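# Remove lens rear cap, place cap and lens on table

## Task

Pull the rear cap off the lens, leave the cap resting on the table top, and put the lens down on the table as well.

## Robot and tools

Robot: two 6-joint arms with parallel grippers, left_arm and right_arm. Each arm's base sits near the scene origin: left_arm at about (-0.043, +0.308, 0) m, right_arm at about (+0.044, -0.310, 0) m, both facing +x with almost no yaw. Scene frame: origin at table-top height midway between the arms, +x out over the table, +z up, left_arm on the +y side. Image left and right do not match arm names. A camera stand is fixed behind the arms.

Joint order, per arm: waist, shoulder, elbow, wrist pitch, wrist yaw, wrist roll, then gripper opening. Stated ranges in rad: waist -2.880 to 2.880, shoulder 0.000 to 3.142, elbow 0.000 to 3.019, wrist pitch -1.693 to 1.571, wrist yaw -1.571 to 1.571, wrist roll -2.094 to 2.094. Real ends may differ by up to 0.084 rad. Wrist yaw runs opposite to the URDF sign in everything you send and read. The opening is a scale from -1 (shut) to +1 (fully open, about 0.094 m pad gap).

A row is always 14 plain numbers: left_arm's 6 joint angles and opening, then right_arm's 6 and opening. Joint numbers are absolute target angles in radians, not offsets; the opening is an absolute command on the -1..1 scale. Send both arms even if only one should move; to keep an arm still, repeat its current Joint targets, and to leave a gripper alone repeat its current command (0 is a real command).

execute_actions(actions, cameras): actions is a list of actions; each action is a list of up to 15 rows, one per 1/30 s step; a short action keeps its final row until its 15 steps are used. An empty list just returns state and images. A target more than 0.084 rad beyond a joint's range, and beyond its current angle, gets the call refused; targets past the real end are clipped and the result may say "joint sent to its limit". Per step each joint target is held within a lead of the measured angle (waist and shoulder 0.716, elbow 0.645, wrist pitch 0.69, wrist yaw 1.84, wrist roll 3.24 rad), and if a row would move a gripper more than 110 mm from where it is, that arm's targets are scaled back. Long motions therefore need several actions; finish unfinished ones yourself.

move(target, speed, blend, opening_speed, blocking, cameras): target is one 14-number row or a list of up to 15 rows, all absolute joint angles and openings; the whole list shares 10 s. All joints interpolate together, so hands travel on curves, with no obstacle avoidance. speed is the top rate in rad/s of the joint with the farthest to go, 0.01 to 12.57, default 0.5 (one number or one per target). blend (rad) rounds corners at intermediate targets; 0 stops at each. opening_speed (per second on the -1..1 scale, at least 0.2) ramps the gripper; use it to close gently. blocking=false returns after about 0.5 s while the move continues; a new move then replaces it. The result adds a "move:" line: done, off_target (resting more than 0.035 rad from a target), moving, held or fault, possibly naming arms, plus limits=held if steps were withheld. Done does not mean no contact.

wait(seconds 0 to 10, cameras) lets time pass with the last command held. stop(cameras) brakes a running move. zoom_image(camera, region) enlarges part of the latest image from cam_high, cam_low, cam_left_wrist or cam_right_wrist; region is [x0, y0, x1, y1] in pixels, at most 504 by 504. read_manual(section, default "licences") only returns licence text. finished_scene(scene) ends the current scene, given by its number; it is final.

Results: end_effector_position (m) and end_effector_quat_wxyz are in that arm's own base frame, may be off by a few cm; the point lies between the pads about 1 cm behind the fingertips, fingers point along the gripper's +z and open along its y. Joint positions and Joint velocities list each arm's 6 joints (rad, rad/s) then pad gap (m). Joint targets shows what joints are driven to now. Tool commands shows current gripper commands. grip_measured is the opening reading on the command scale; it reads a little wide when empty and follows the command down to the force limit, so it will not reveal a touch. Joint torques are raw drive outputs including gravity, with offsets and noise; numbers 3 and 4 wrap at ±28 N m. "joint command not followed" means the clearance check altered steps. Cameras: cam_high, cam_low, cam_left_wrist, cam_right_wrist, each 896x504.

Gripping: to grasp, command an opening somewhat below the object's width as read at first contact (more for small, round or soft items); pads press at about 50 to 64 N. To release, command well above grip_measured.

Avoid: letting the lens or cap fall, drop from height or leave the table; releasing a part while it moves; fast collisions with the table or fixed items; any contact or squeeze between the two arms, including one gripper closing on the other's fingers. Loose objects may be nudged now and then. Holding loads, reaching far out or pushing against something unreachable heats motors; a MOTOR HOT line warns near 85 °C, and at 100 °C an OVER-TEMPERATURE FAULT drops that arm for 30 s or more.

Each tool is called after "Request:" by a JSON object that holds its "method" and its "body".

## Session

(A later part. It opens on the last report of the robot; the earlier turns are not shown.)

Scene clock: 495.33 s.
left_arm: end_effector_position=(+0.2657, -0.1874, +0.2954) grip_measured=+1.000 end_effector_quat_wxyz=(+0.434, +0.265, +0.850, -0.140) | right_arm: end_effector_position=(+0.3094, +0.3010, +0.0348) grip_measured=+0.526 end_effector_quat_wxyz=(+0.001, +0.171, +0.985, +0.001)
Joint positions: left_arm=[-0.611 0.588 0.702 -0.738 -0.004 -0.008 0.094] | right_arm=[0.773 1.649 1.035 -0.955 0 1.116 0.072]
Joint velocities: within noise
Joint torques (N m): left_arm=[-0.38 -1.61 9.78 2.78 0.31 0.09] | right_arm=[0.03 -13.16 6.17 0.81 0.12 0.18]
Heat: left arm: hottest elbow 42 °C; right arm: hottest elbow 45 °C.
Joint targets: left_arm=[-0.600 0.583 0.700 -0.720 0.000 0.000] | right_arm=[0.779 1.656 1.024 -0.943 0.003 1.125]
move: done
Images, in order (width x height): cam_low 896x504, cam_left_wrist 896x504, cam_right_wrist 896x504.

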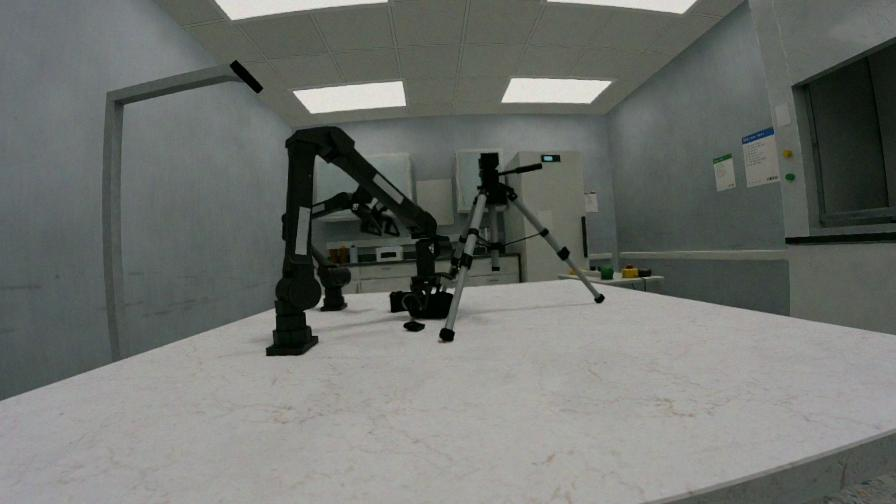

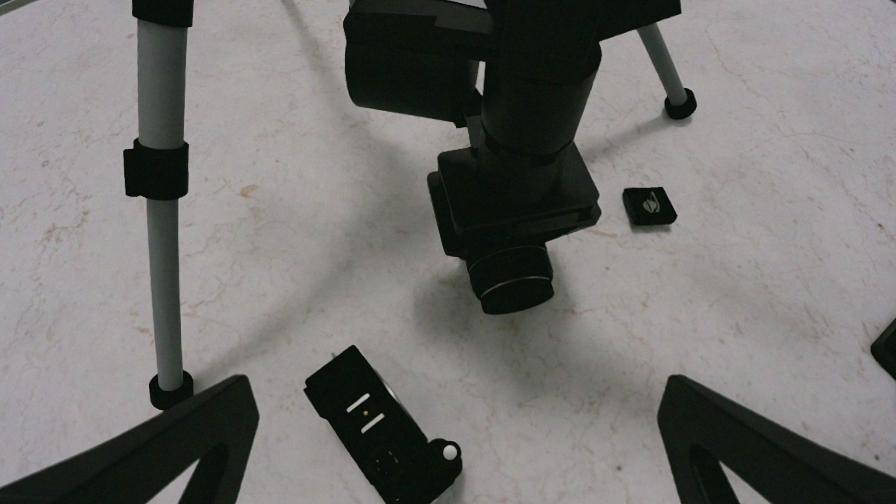

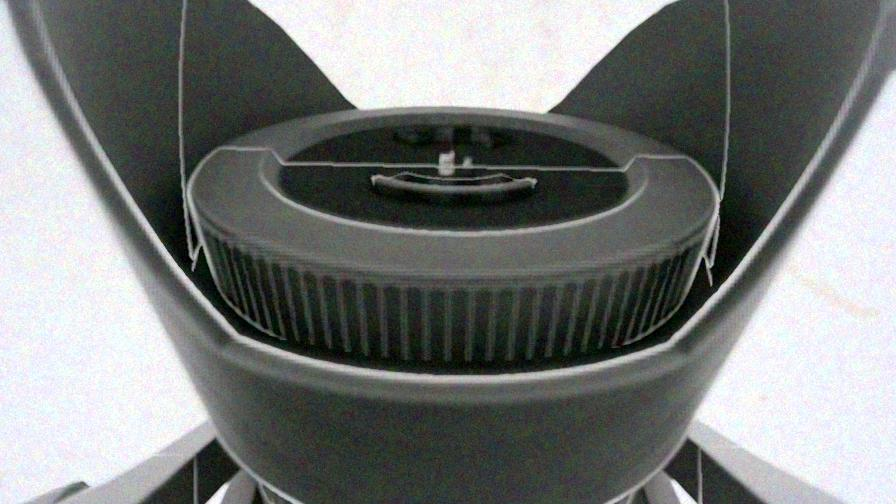

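Request:
{"method": "move", "body": {"target": [[-0.6,0.583,0.70,-0.72,0,0,1,0.779,1.545,1.215,-1.178,0.003,1.125,0.3],[-0.6,0.583,0.70,-0.72,0,0,1,0.812,1.257,1.15,-1.396,0.003,1.678,0.3]], "speed": 0.3, "blend": 0.05}}

Scene clock: 527.77 s.
left_arm: end_effector_position=(+0.2657, -0.1874, +0.2954) grip_measured=+1.000 end_effector_quat_wxyz=(+0.434, +0.265, +0.850, -0.140) | right_arm: end_effector_position=(+0.2514, +0.2608, +0.1989) grip_measured=+0.526 end_effector_quat_wxyz=(+0.002, +0.418, +0.908, +0.005)
Joint positions: left_arm=[-0.611 0.588 0.702 -0.738 -0.004 -0.008 0.094] | right_arm=[0.805 1.294 1.119 -1.386 0 1.668 0.072]
Joint velocities: within noise
Joint torques (N m): left_arm=[-0.26 -1.73 9.7 2.84 0.3 0.1] | right_arm=[1.26 -13.1 10.47 -0.2 0.12 0.19]
Heat: left arm: hottest elbow 42 °C; right arm: hottest elbow 45 °C.
Joint targets: left_arm=[-0.600 0.583 0.700 -0.720 0.000 0.000] | right_arm=[0.812 1.257 1.150 -1.396 0.003 1.678]
move: off_target (right_arm); right_arm: the shoulder is farthest, 0.037 rad from its target

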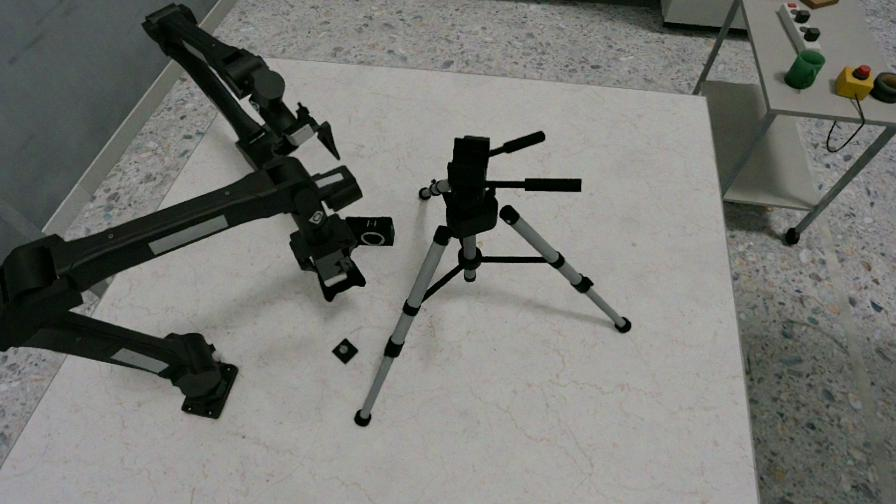

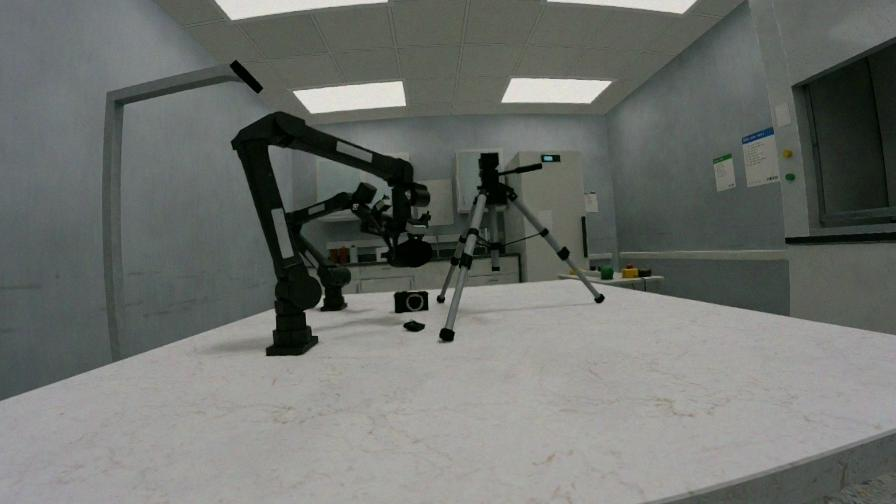

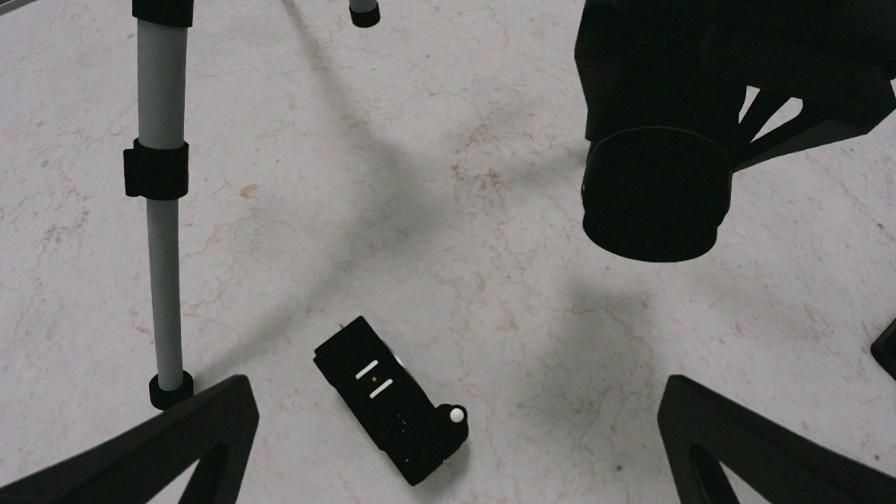

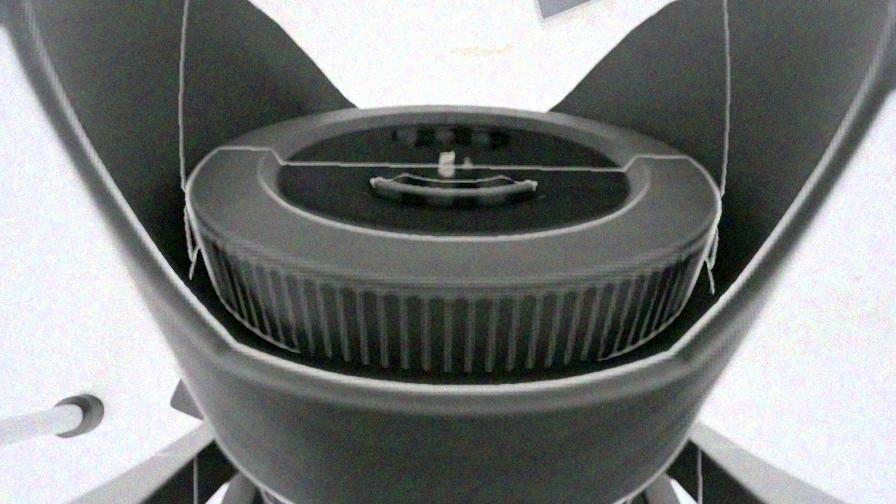

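Request:
{"method": "zoom_image", "body": {"camera": "cam_left_wrist", "region": [540, 60, 800, 290]}}

Request:
{"method": "zoom_image", "body": {"camera": "cam_low", "region": [340, 160, 480, 320]}}

Scaled by 1.938.

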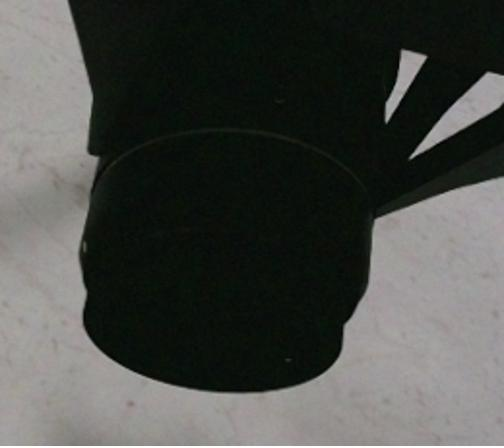

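Scaled by 3.150.

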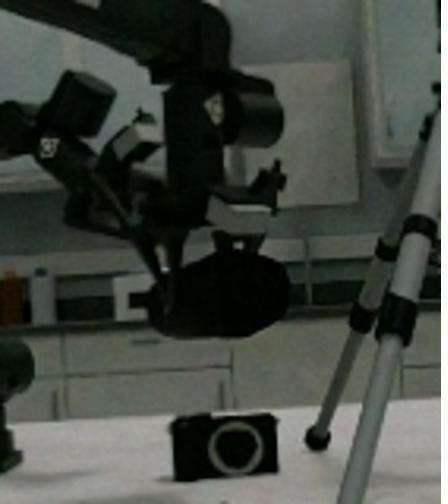

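Request:
{"method": "move", "body": {"target": [-0.6,0.583,0.70,-0.72,0,0,1,0.592,1.09,1.20,-1.61,0.003,1.52,0.3], "speed": 0.3}}

Scene clock: 621.07 s.
left_arm: end_effector_position=(+0.2657, -0.1874, +0.2954) grip_measured=+1.000 end_effector_quat_wxyz=(+0.434, +0.265, +0.850, -0.140) | right_arm: end_effector_position=(+0.2419, +0.1642, +0.2535) grip_measured=+0.526 end_effector_quat_wxyz=(-0.007, +0.450, +0.893, -0.011)
Joint positions: left_arm=[-0.611 0.588 0.702 -0.738 -0.004 -0.008 0.094] | right_arm=[0.597 1.117 1.119 -1.598 0.002 1.53 0.072]
Joint velocities: within noise
Joint torques (N m): left_arm=[-0.32 -1.79 9.72 2.8 0.28 0.08] | right_arm=[-0.26 -8.76 14.12 -0.17 0 -0.02]
Heat: left arm: hottest elbow 43 °C; right arm: hottest elbow 48 °C.
Joint targets: left_arm=[-0.600 0.583 0.700 -0.720 0.000 0.000] | right_arm=[0.592 1.090 1.200 -1.610 0.003 1.520]
move: off_target (right_arm); right_arm: the elbow is farthest, 0.081 rad from its target

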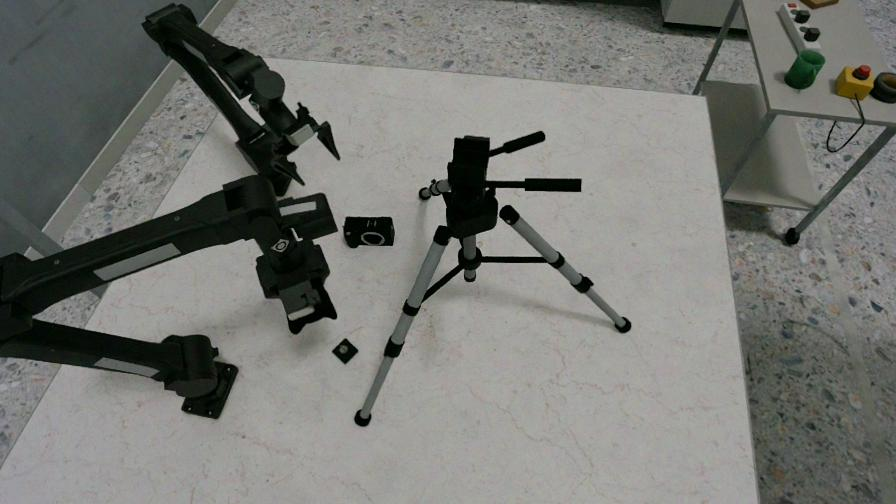

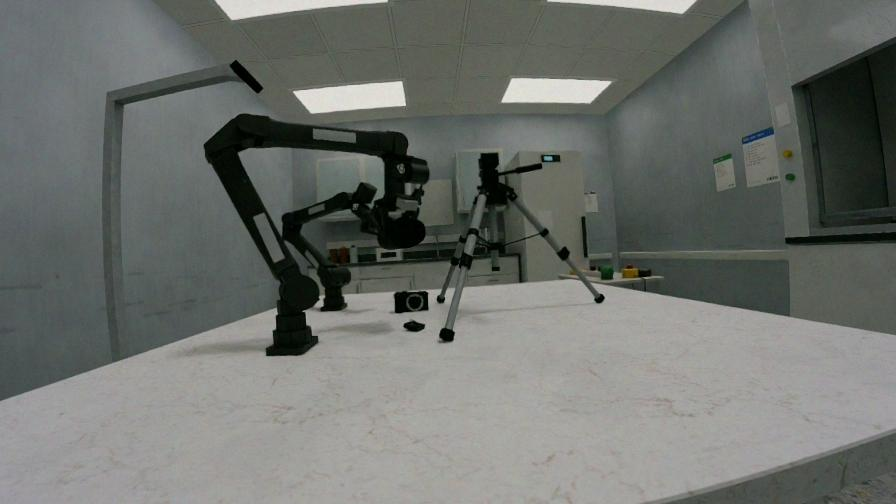

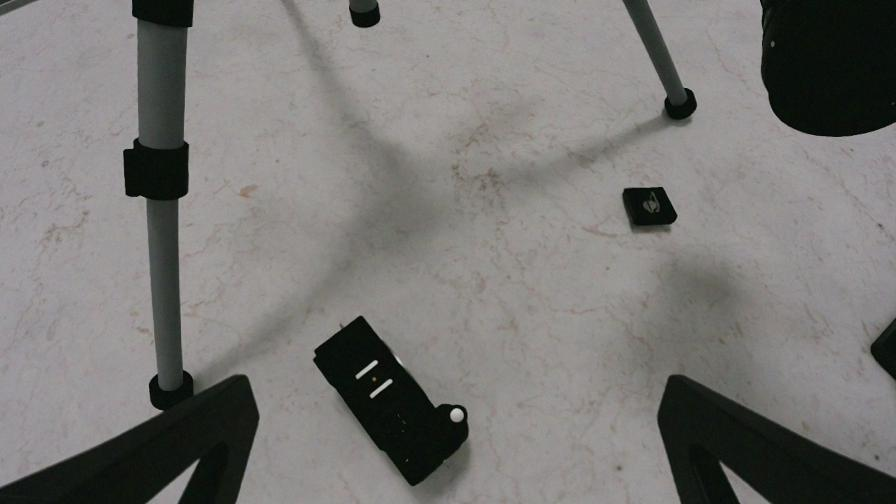

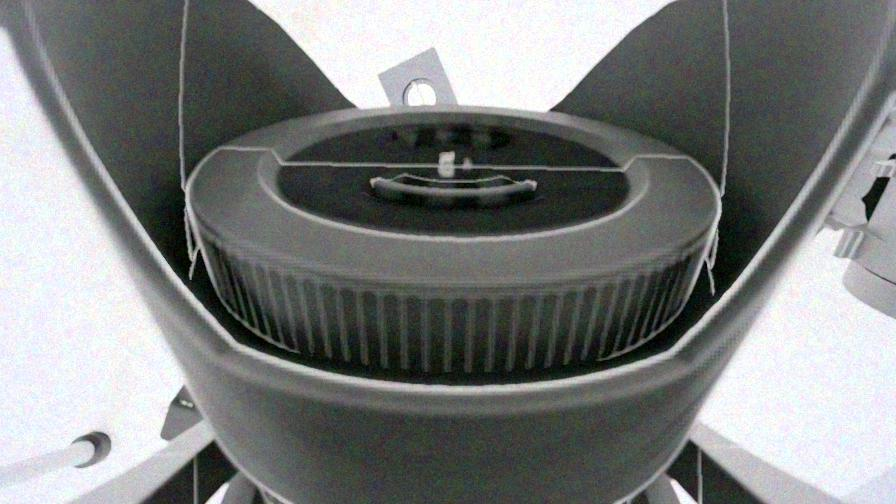

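Request:
{"method": "move", "body": {"target": [-1.0,0.985,0.331,0.645,0.056,0,1,0.592,1.09,1.20,-1.61,0.003,1.52,0.3], "speed": 0.4}}

Scene clock: 648.27 s.
left_arm: end_effector_position=(+0.2375, -0.3456, +0.2485) grip_measured=+1.000 end_effector_quat_wxyz=(+0.624, +0.320, +0.638, -0.319) | right_arm: end_effector_position=(+0.2419, +0.1642, +0.2535) grip_measured=+0.526 end_effector_quat_wxyz=(-0.007, +0.450, +0.893, -0.011)
Joint positions: left_arm=[-0.989 0.976 0.332 0.625 0.052 -0.008 0.094] | right_arm=[0.597 1.117 1.119 -1.598 0.002 1.53 0.072]
Joint velocities: within noise
Joint torques (N m): left_arm=[-2.26 -3.43 8.13 3.1 0.32 0.09] | right_arm=[-0.67 -9.05 14.37 -0.17 0.03 0]
Heat: left arm: hottest elbow 43 °C; right arm: hottest elbow 52 °C.
Joint targets: left_arm=[-1.000 0.985 0.331 0.645 0.056 0.000] | right_arm=[0.592 1.090 1.200 -1.610 0.003 1.520]
move: off_target (right_arm); right_arm: the elbow is farthest, 0.081 rad from its target

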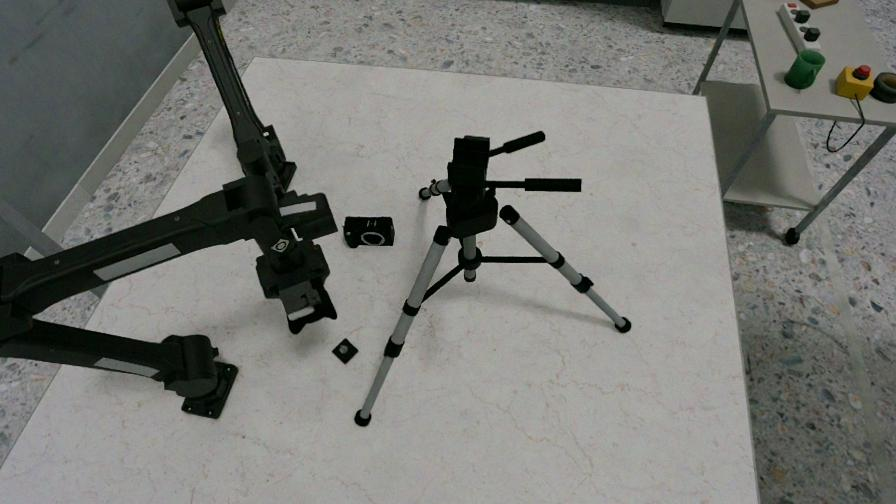

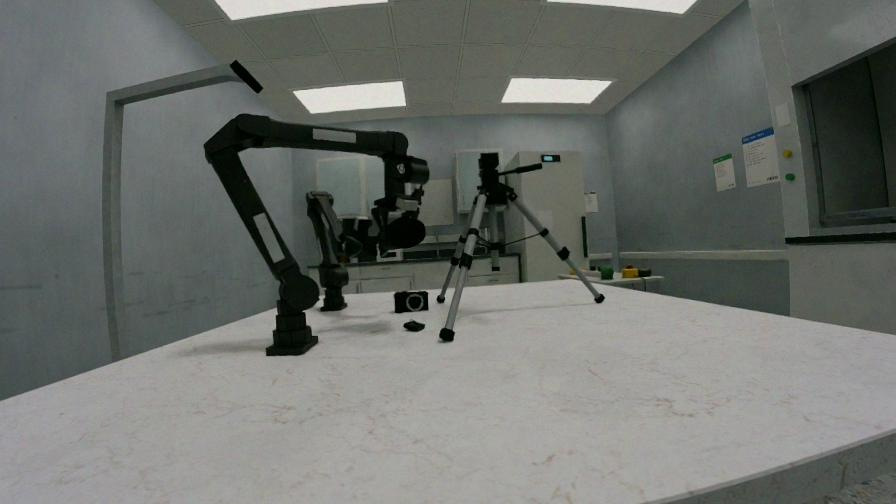

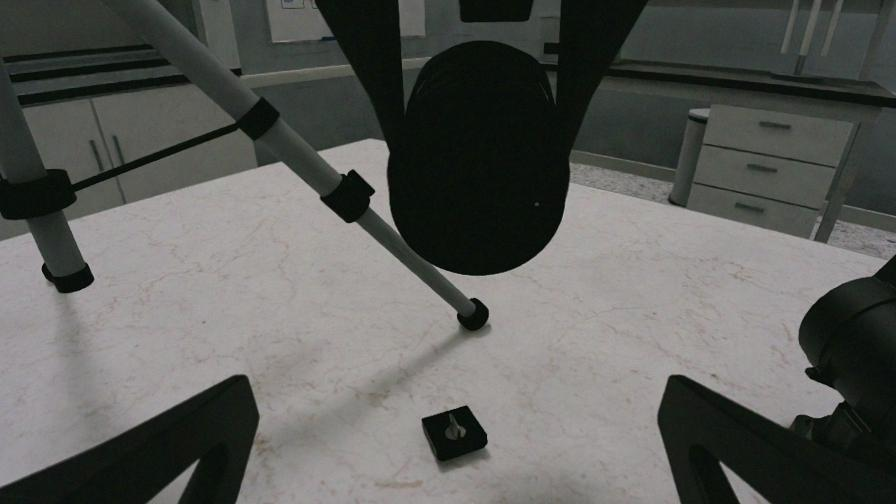

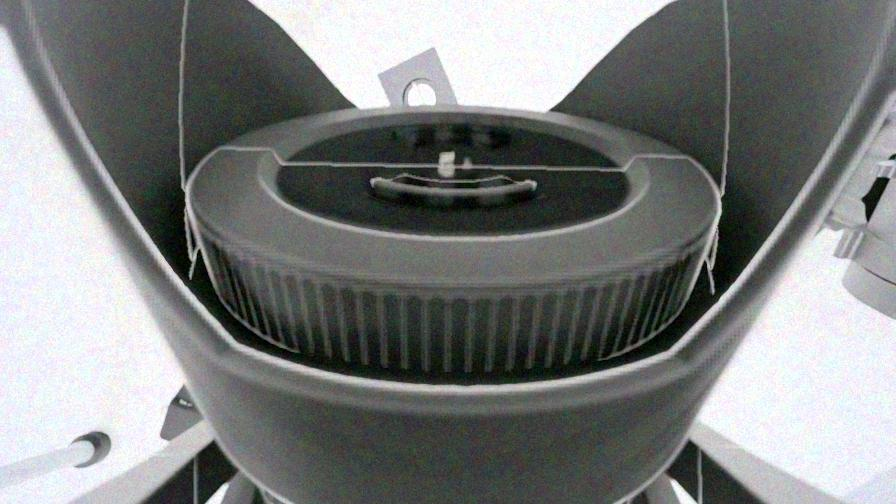

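Request:
{"method": "zoom_image", "body": {"camera": "cam_left_wrist", "region": [360, 20, 600, 290]}}

Scaled by 1.867.

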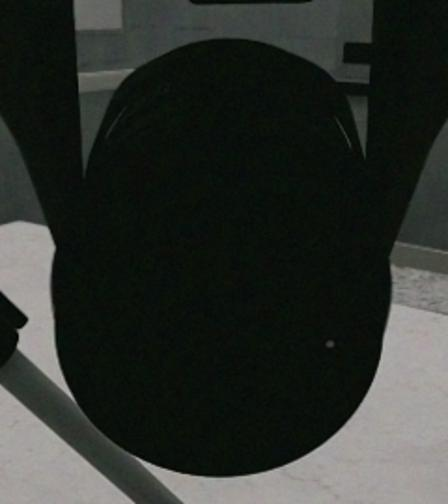

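Request:
{"method": "move", "body": {"target": [-0.950,1.106,0.400,0.815,-0.060,0,1,0.592,1.09,1.20,-1.61,0.003,1.52,0.3], "speed": 0.25, "cameras": ["cam_left_wrist","cam_low"]}}

Scene clock: 766.93 s.
left_arm: end_effector_position=(+0.2428, -0.3653, +0.2541) grip_measured=+1.000 end_effector_quat_wxyz=(+0.634, +0.333, +0.601, -0.355) | right_arm: end_effector_position=(+0.2419, +0.1642, +0.2535) grip_measured=+0.526 end_effector_quat_wxyz=(-0.007, +0.450, +0.893, -0.011)
Joint positions: left_arm=[-0.961 1.096 0.355 0.795 -0.056 -0.008 0.094] | right_arm=[0.597 1.117 1.119 -1.598 0.002 1.53 0.072]
Joint velocities: within noise
Joint torques (N m): left_arm=[-0.38 -4.54 10.93 3.03 -0.03 0.09] | right_arm=[-0.32 -8.41 14.38 -0.21 0 -0.02]
Heat: left arm: hottest elbow 40 °C; right arm: hottest elbow 58 °C.
Joint targets: left_arm=[-0.950 1.106 0.400 0.815 -0.060 0.000] | right_arm=[0.592 1.090 1.200 -1.610 0.003 1.520]
move: off_target (left_arm, right_arm); left_arm: the elbow is farthest, 0.045 rad from its target; right_arm: the elbow is farthest, 0.081 rad from its target
Images, in order (width x height): cam_low 896x504, cam_left_wrist 896x504.

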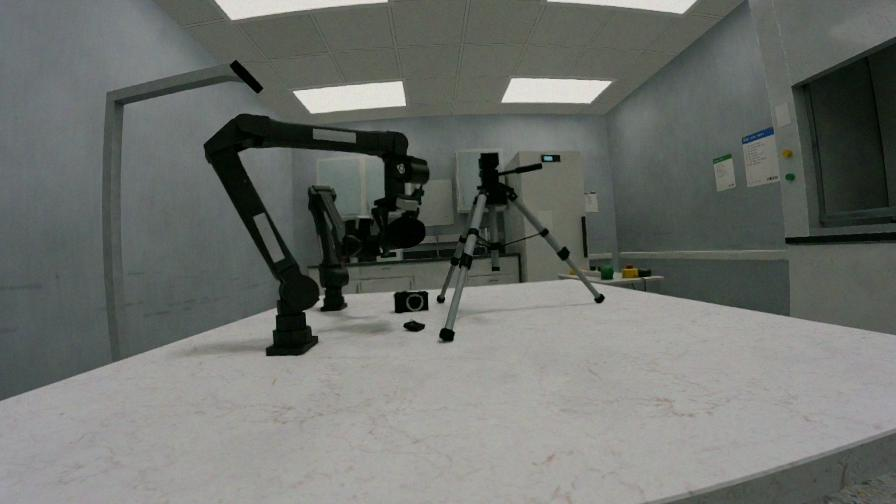

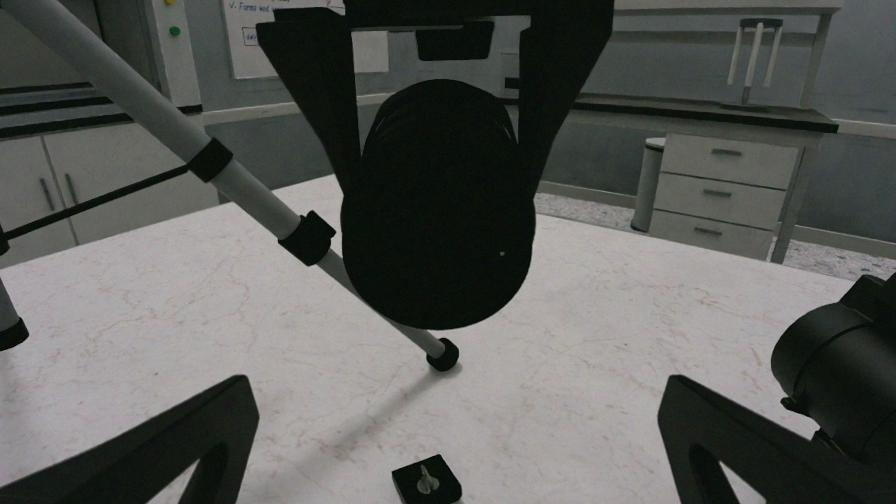

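Request:
{"method": "move", "body": {"target": [-0.947,1.125,0.487,0.740,-0.063,0,1,0.592,1.09,1.20,-1.61,0.003,1.52,0.3], "speed": 0.2, "cameras": ["cam_left_wrist","cam_right_wrist"]}}

Scene clock: 802.63 s.
left_arm: end_effector_position=(+0.2565, -0.3836, +0.2813) grip_measured=+1.000 end_effector_quat_wxyz=(+0.641, +0.330, +0.594, -0.359) | right_arm: end_effector_position=(+0.2419, +0.1642, +0.2535) grip_measured=+0.526 end_effector_quat_wxyz=(-0.007, +0.450, +0.893, -0.011)
Joint positions: left_arm=[-0.958 1.113 0.44 0.751 -0.059 -0.008 0.094] | right_arm=[0.597 1.117 1.119 -1.598 0.002 1.53 0.072]
Joint velocities: within noise
Joint torques (N m): left_arm=[-0.44 -5.19 11.48 1.61 -0.02 0.08] | right_arm=[-0.73 -8.59 14.27 -0.16 0.06 -0.02]
Heat: left arm: hottest elbow 42 °C; right arm: hottest elbow 59 °C.
Joint targets: left_arm=[-0.947 1.125 0.487 0.740 -0.063 0.000] | right_arm=[0.592 1.090 1.200 -1.610 0.003 1.520]
move: off_target (left_arm, right_arm); left_arm: the elbow is farthest, 0.047 rad from its target; right_arm: the elbow is farthest, 0.081 rad from its target
Images, in order (width x height): cam_left_wrist 896x504, cam_right_wrist 896x504.

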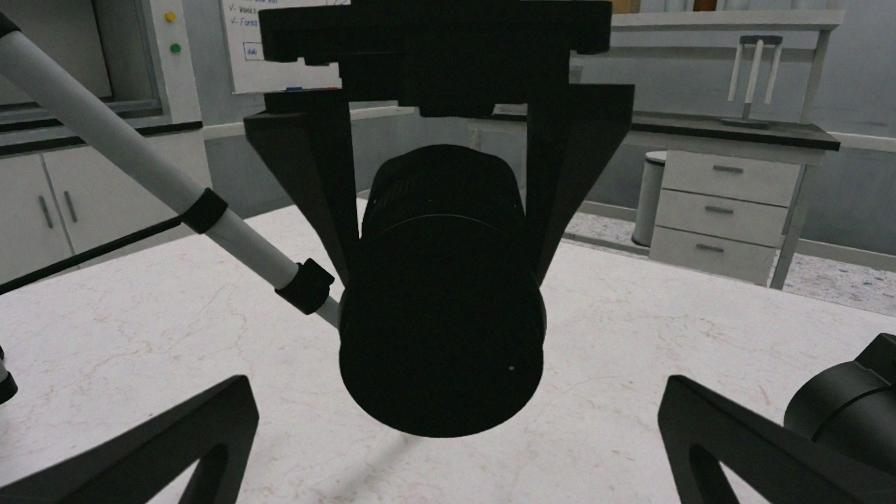

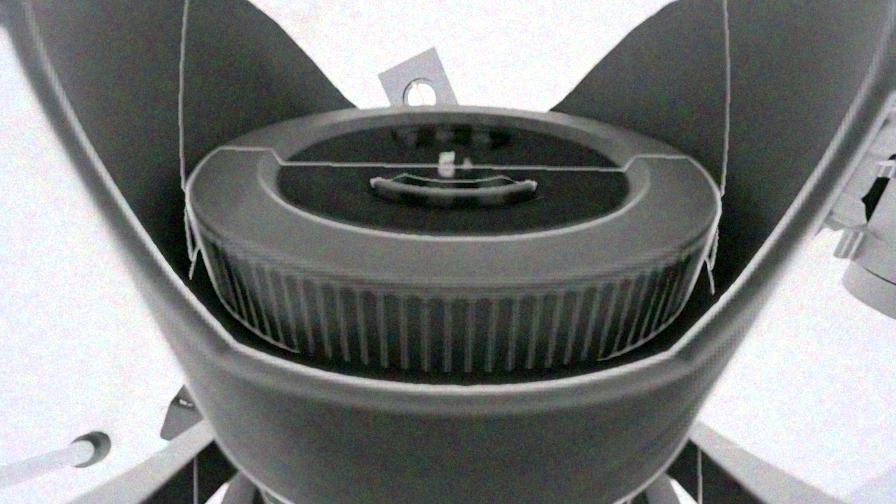

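Request:
{"method": "zoom_image", "body": {"camera": "cam_left_wrist", "region": [320, 130, 570, 450]}}

Scaled by 1.575.

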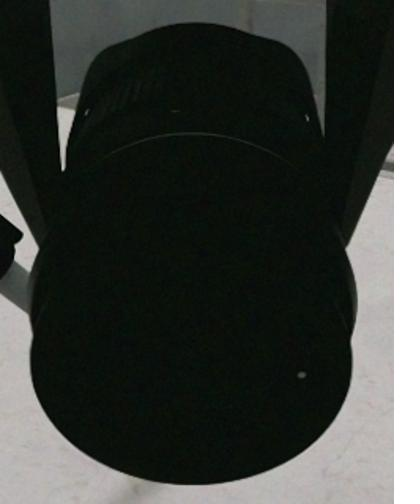

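Request:
{"method": "move", "body": {"target": [[-0.948,1.125,0.487,0.740,-0.063,0.9,1,0.592,1.09,1.20,-1.61,0.003,1.52,0.3],[-0.949,1.190,0.530,0.770,-0.062,0.9,1,0.592,1.09,1.20,-1.61,0.003,1.52,0.3]], "speed": 0.3, "cameras": ["cam_left_wrist","cam_right_wrist"]}}

Scene clock: 844.10 s.
left_arm: end_effector_position=(+0.2679, -0.3996, +0.2733) grip_measured=+1.000 end_effector_quat_wxyz=(+0.724, +0.563, +0.397, -0.045) | right_arm: end_effector_position=(+0.2419, +0.1642, +0.2535) grip_measured=+0.526 end_effector_quat_wxyz=(-0.007, +0.450, +0.893, -0.011)
Joint positions: left_arm=[-0.958 1.182 0.483 0.75 -0.059 0.891 0.094] | right_arm=[0.597 1.117 1.119 -1.598 0.002 1.53 0.072]
Joint velocities: within noise
Joint torques (N m): left_arm=[-0.44 -5.95 11.47 3.02 0.02 0.03] | right_arm=[0.09 -9.35 14.42 -0.17 0.09 -0.02]
Heat: left arm: hottest elbow 44 °C; right arm: hottest elbow 60 °C.
Joint targets: left_arm=[-0.949 1.190 0.530 0.770 -0.062 0.900] | right_arm=[0.592 1.090 1.200 -1.610 0.003 1.520]
move: off_target (left_arm, right_arm); left_arm: the elbow is farthest, 0.047 rad from its target; right_arm: the elbow is farthest, 0.081 rad from its target
Images, in order (width x height): cam_left_wrist 896x504, cam_right_wrist 896x504.

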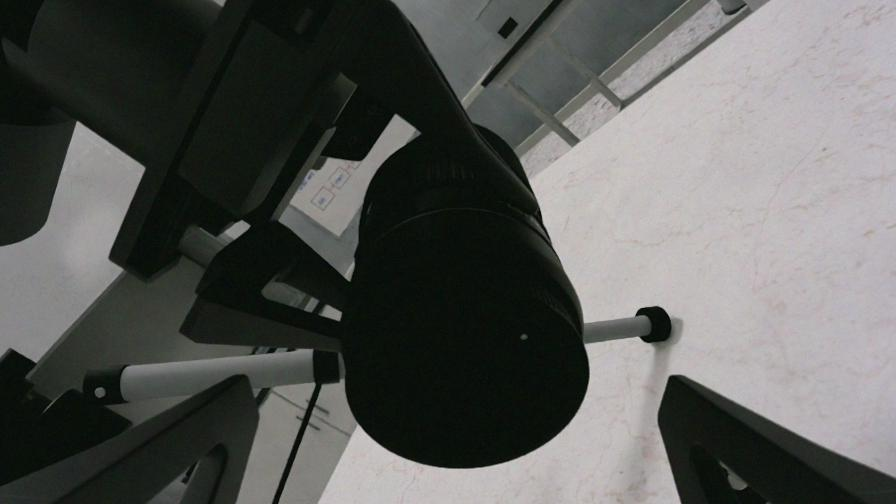

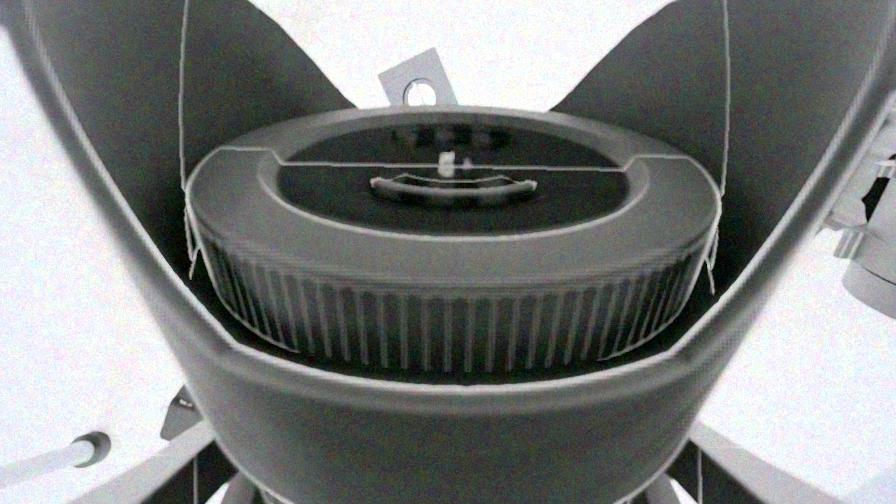

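Request:
{"method": "zoom_image", "body": {"camera": "cam_left_wrist", "region": [330, 110, 610, 480]}}

Scaled by 1.362.

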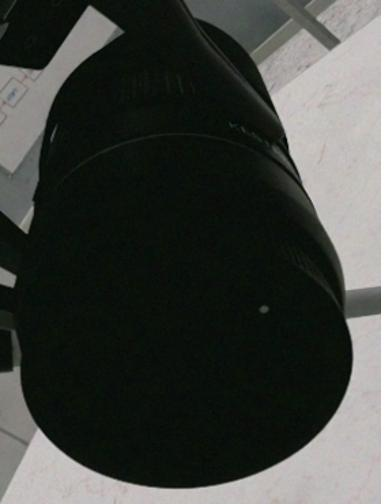

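Request:
{"method": "move", "body": {"target": [-0.9755,1.264,0.569,0.808,-0.058,0.9,1,0.592,1.09,1.20,-1.61,0.003,1.52,0.3], "speed": 0.1, "cameras": ["cam_left_wrist","cam_right_wrist","cam_high"]}}

Request:
{"method": "zoom_image", "body": {"camera": "cam_left_wrist", "region": [220, 100, 700, 504]}}

Scene clock: 906.60 s.
left_arm: end_effector_position=(+0.2758, -0.4168, +0.2706) grip_measured=+1.000 end_effector_quat_wxyz=(+0.726, +0.562, +0.394, -0.047) | right_arm: end_effector_position=(+0.2419, +0.1642, +0.2535) grip_measured=+0.526 end_effector_quat_wxyz=(-0.007, +0.450, +0.893, -0.011)
Joint positions: left_arm=[-0.965 1.252 0.522 0.788 -0.059 0.892 0.094] | right_arm=[0.597 1.117 1.119 -1.598 0.002 1.53 0.072]
Joint velocities: within noise
Joint torques (N m): left_arm=[-2.2 -6.83 11.19 3.07 0.2 0.04] | right_arm=[-0.79 -9.35 14.23 -0.2 0.08 -0.01]
Heat: left arm: hottest elbow 49 °C; right arm: hottest elbow 61 °C.
Joint targets: left_arm=[-0.975 1.264 0.569 0.808 -0.058 0.900] | right_arm=[0.592 1.090 1.200 -1.610 0.003 1.520]
move: off_target (left_arm, right_arm); left_arm: the elbow is farthest, 0.047 rad from its target; right_arm: the elbow is farthest, 0.081 rad from its target
Images, in order (width x height): cam_high 896x504, cam_left_wrist 896x504, cam_right_wrist 896x504.

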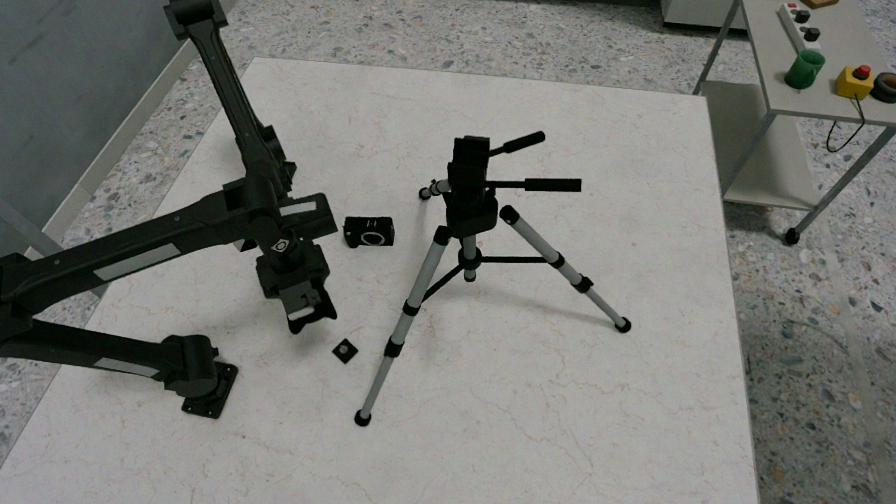

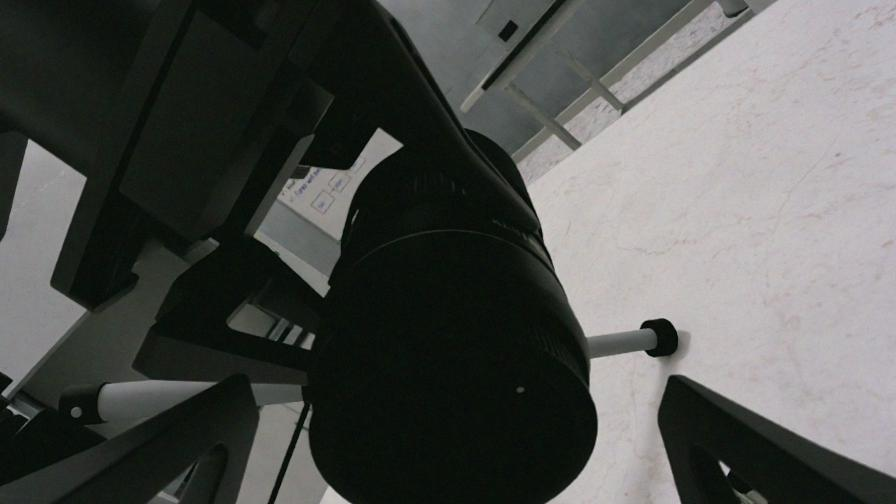

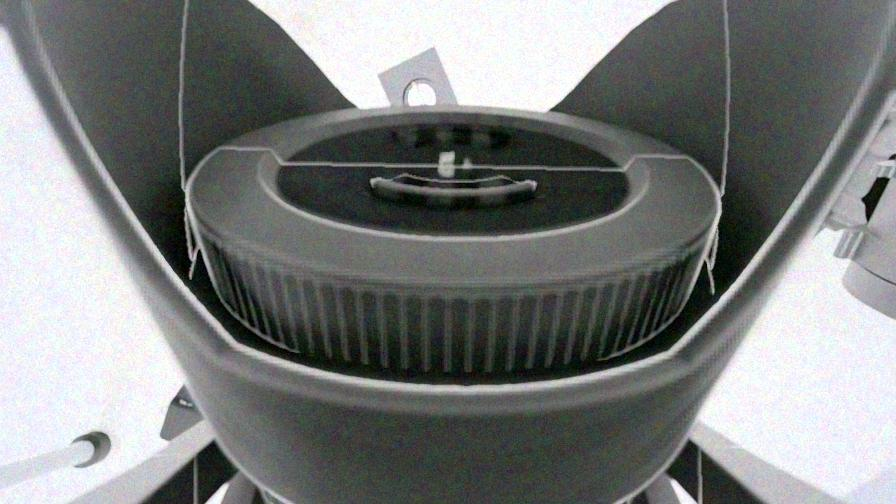

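Scaled by 1.050.

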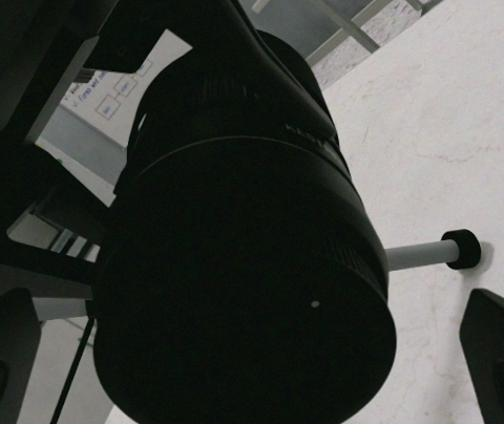

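Request:
{"method": "move", "body": {"target": [-0.9755,1.264,0.569,0.808,-0.058,0.9,0.1,0.592,1.09,1.20,-1.61,0.003,1.52,0.3], "opening_speed": 0.3, "cameras": ["cam_left_wrist","cam_right_wrist"]}}

Request:
{"method": "zoom_image", "body": {"camera": "cam_left_wrist", "region": [220, 100, 700, 504]}}

Scene clock: 925.83 s.
left_arm: end_effector_position=(+0.2758, -0.4168, +0.2710) grip_measured=+0.237 end_effector_quat_wxyz=(+0.726, +0.562, +0.393, -0.047) | right_arm: end_effector_position=(+0.2418, +0.1641, +0.2535) grip_measured=+0.526 end_effector_quat_wxyz=(-0.007, +0.449, +0.893, -0.011)
Joint positions: left_arm=[-0.965 1.252 0.522 0.79 -0.059 0.892 0.058] | right_arm=[0.597 1.117 1.119 -1.599 0.002 1.529 0.072]
Joint velocities: within noise
Joint torques (N m): left_arm=[-2.14 -6.89 11.23 2.97 0.18 0.02] | right_arm=[-1.2 -8.23 14.28 0.01 0.06 0]
Heat: left arm: hottest elbow 50 °C; right arm: hottest elbow 61 °C.
Joint targets: left_arm=[-0.975 1.264 0.569 0.808 -0.058 0.900] | right_arm=[0.592 1.090 1.200 -1.610 0.003 1.520]
move: off_target (left_arm, right_arm); left_arm: the elbow is farthest, 0.047 rad from its target; right_arm: the elbow is farthest, 0.081 rad from its target
Images, in order (width x height): cam_left_wrist 896x504, cam_right_wrist 896x504.

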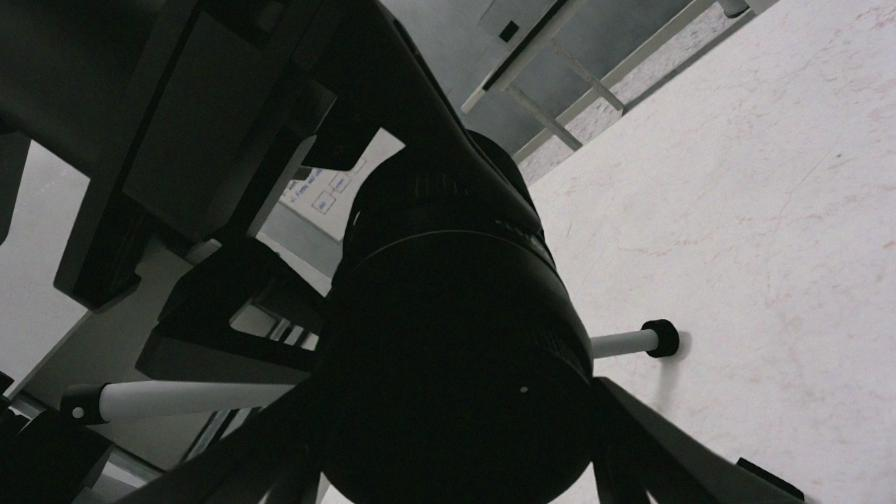

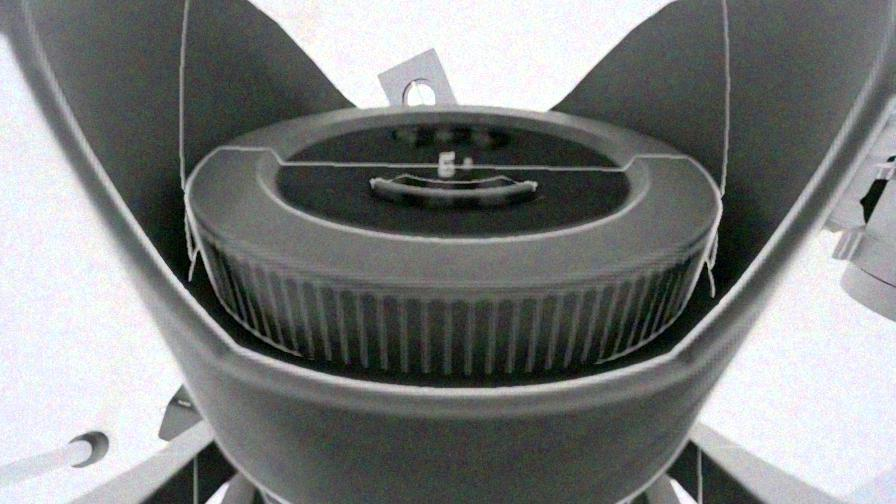

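Scaled by 1.050.

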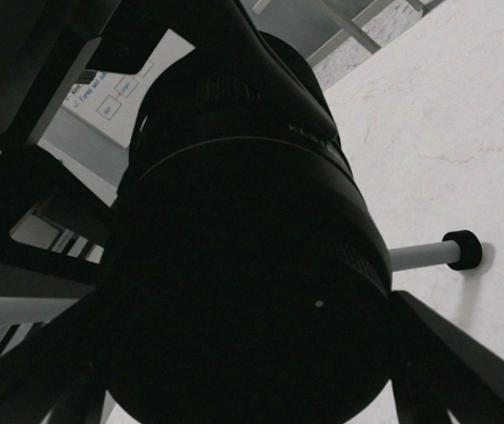

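Request:
{"method": "move", "body": {"target": [-0.9755,1.264,0.569,0.808,-0.058,0.5,0.1,0.592,1.09,1.20,-1.61,0.003,1.52,0.3], "speed": 0.3, "cameras": ["cam_left_wrist","cam_right_wrist"]}}

Request:
{"method": "zoom_image", "body": {"camera": "cam_left_wrist", "region": [220, 100, 700, 504]}}

Scene clock: 936.20 s.
left_arm: end_effector_position=(+0.2760, -0.4170, +0.2725) grip_measured=+0.237 end_effector_quat_wxyz=(+0.706, +0.477, +0.491, -0.183) | right_arm: end_effector_position=(+0.2410, +0.1635, +0.2536) grip_measured=+0.526 end_effector_quat_wxyz=(-0.008, +0.446, +0.895, -0.013)
Joint positions: left_arm=[-0.965 1.252 0.523 0.792 -0.059 0.513 0.058] | right_arm=[0.597 1.117 1.119 -1.603 0.002 1.522 0.072]
Joint velocities: within noise
Joint torques (N m): left_arm=[-2.02 -6.95 11.14 2.82 0.19 -0.15] | right_arm=[-0.44 -8.7 14.28 0.1 0.06 -0.02]
Heat: left arm: hottest elbow 50 °C; right arm: hottest elbow 61 °C.
Joint targets: left_arm=[-0.975 1.264 0.569 0.808 -0.058 0.500] | right_arm=[0.592 1.090 1.200 -1.610 0.003 1.520]
move: off_target (left_arm, right_arm); left_arm: the elbow is farthest, 0.046 rad from its target; right_arm: the elbow is farthest, 0.081 rad from its target
Images, in order (width x height): cam_left_wrist 896x504, cam_right_wrist 896x504.

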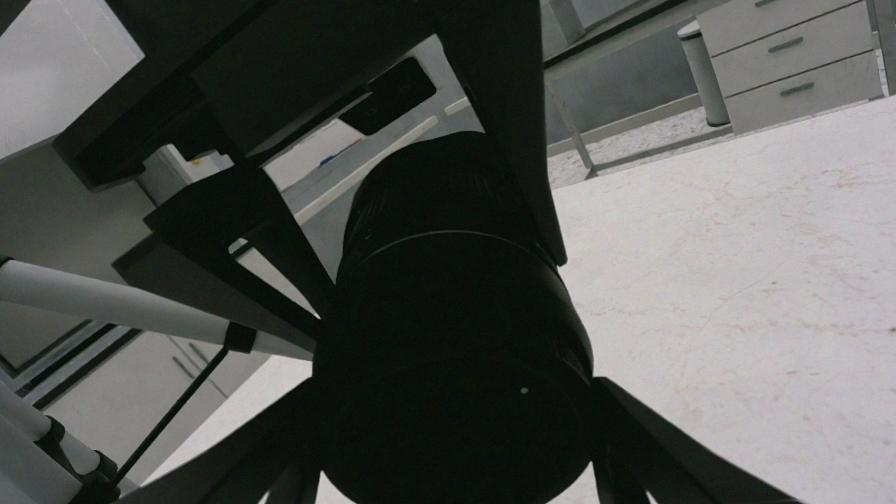

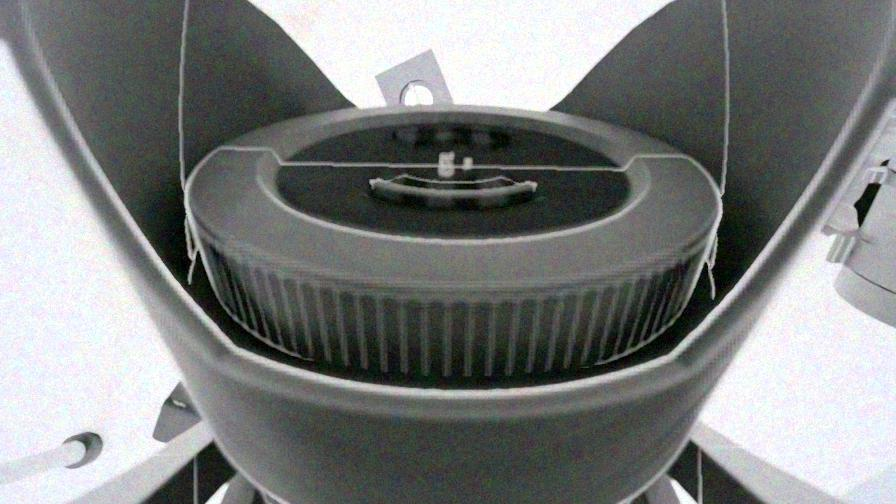

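Scaled by 1.050.

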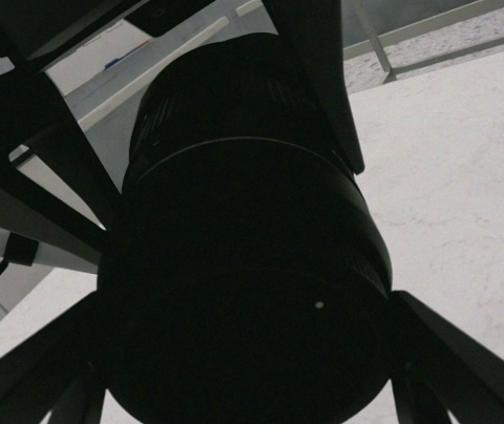

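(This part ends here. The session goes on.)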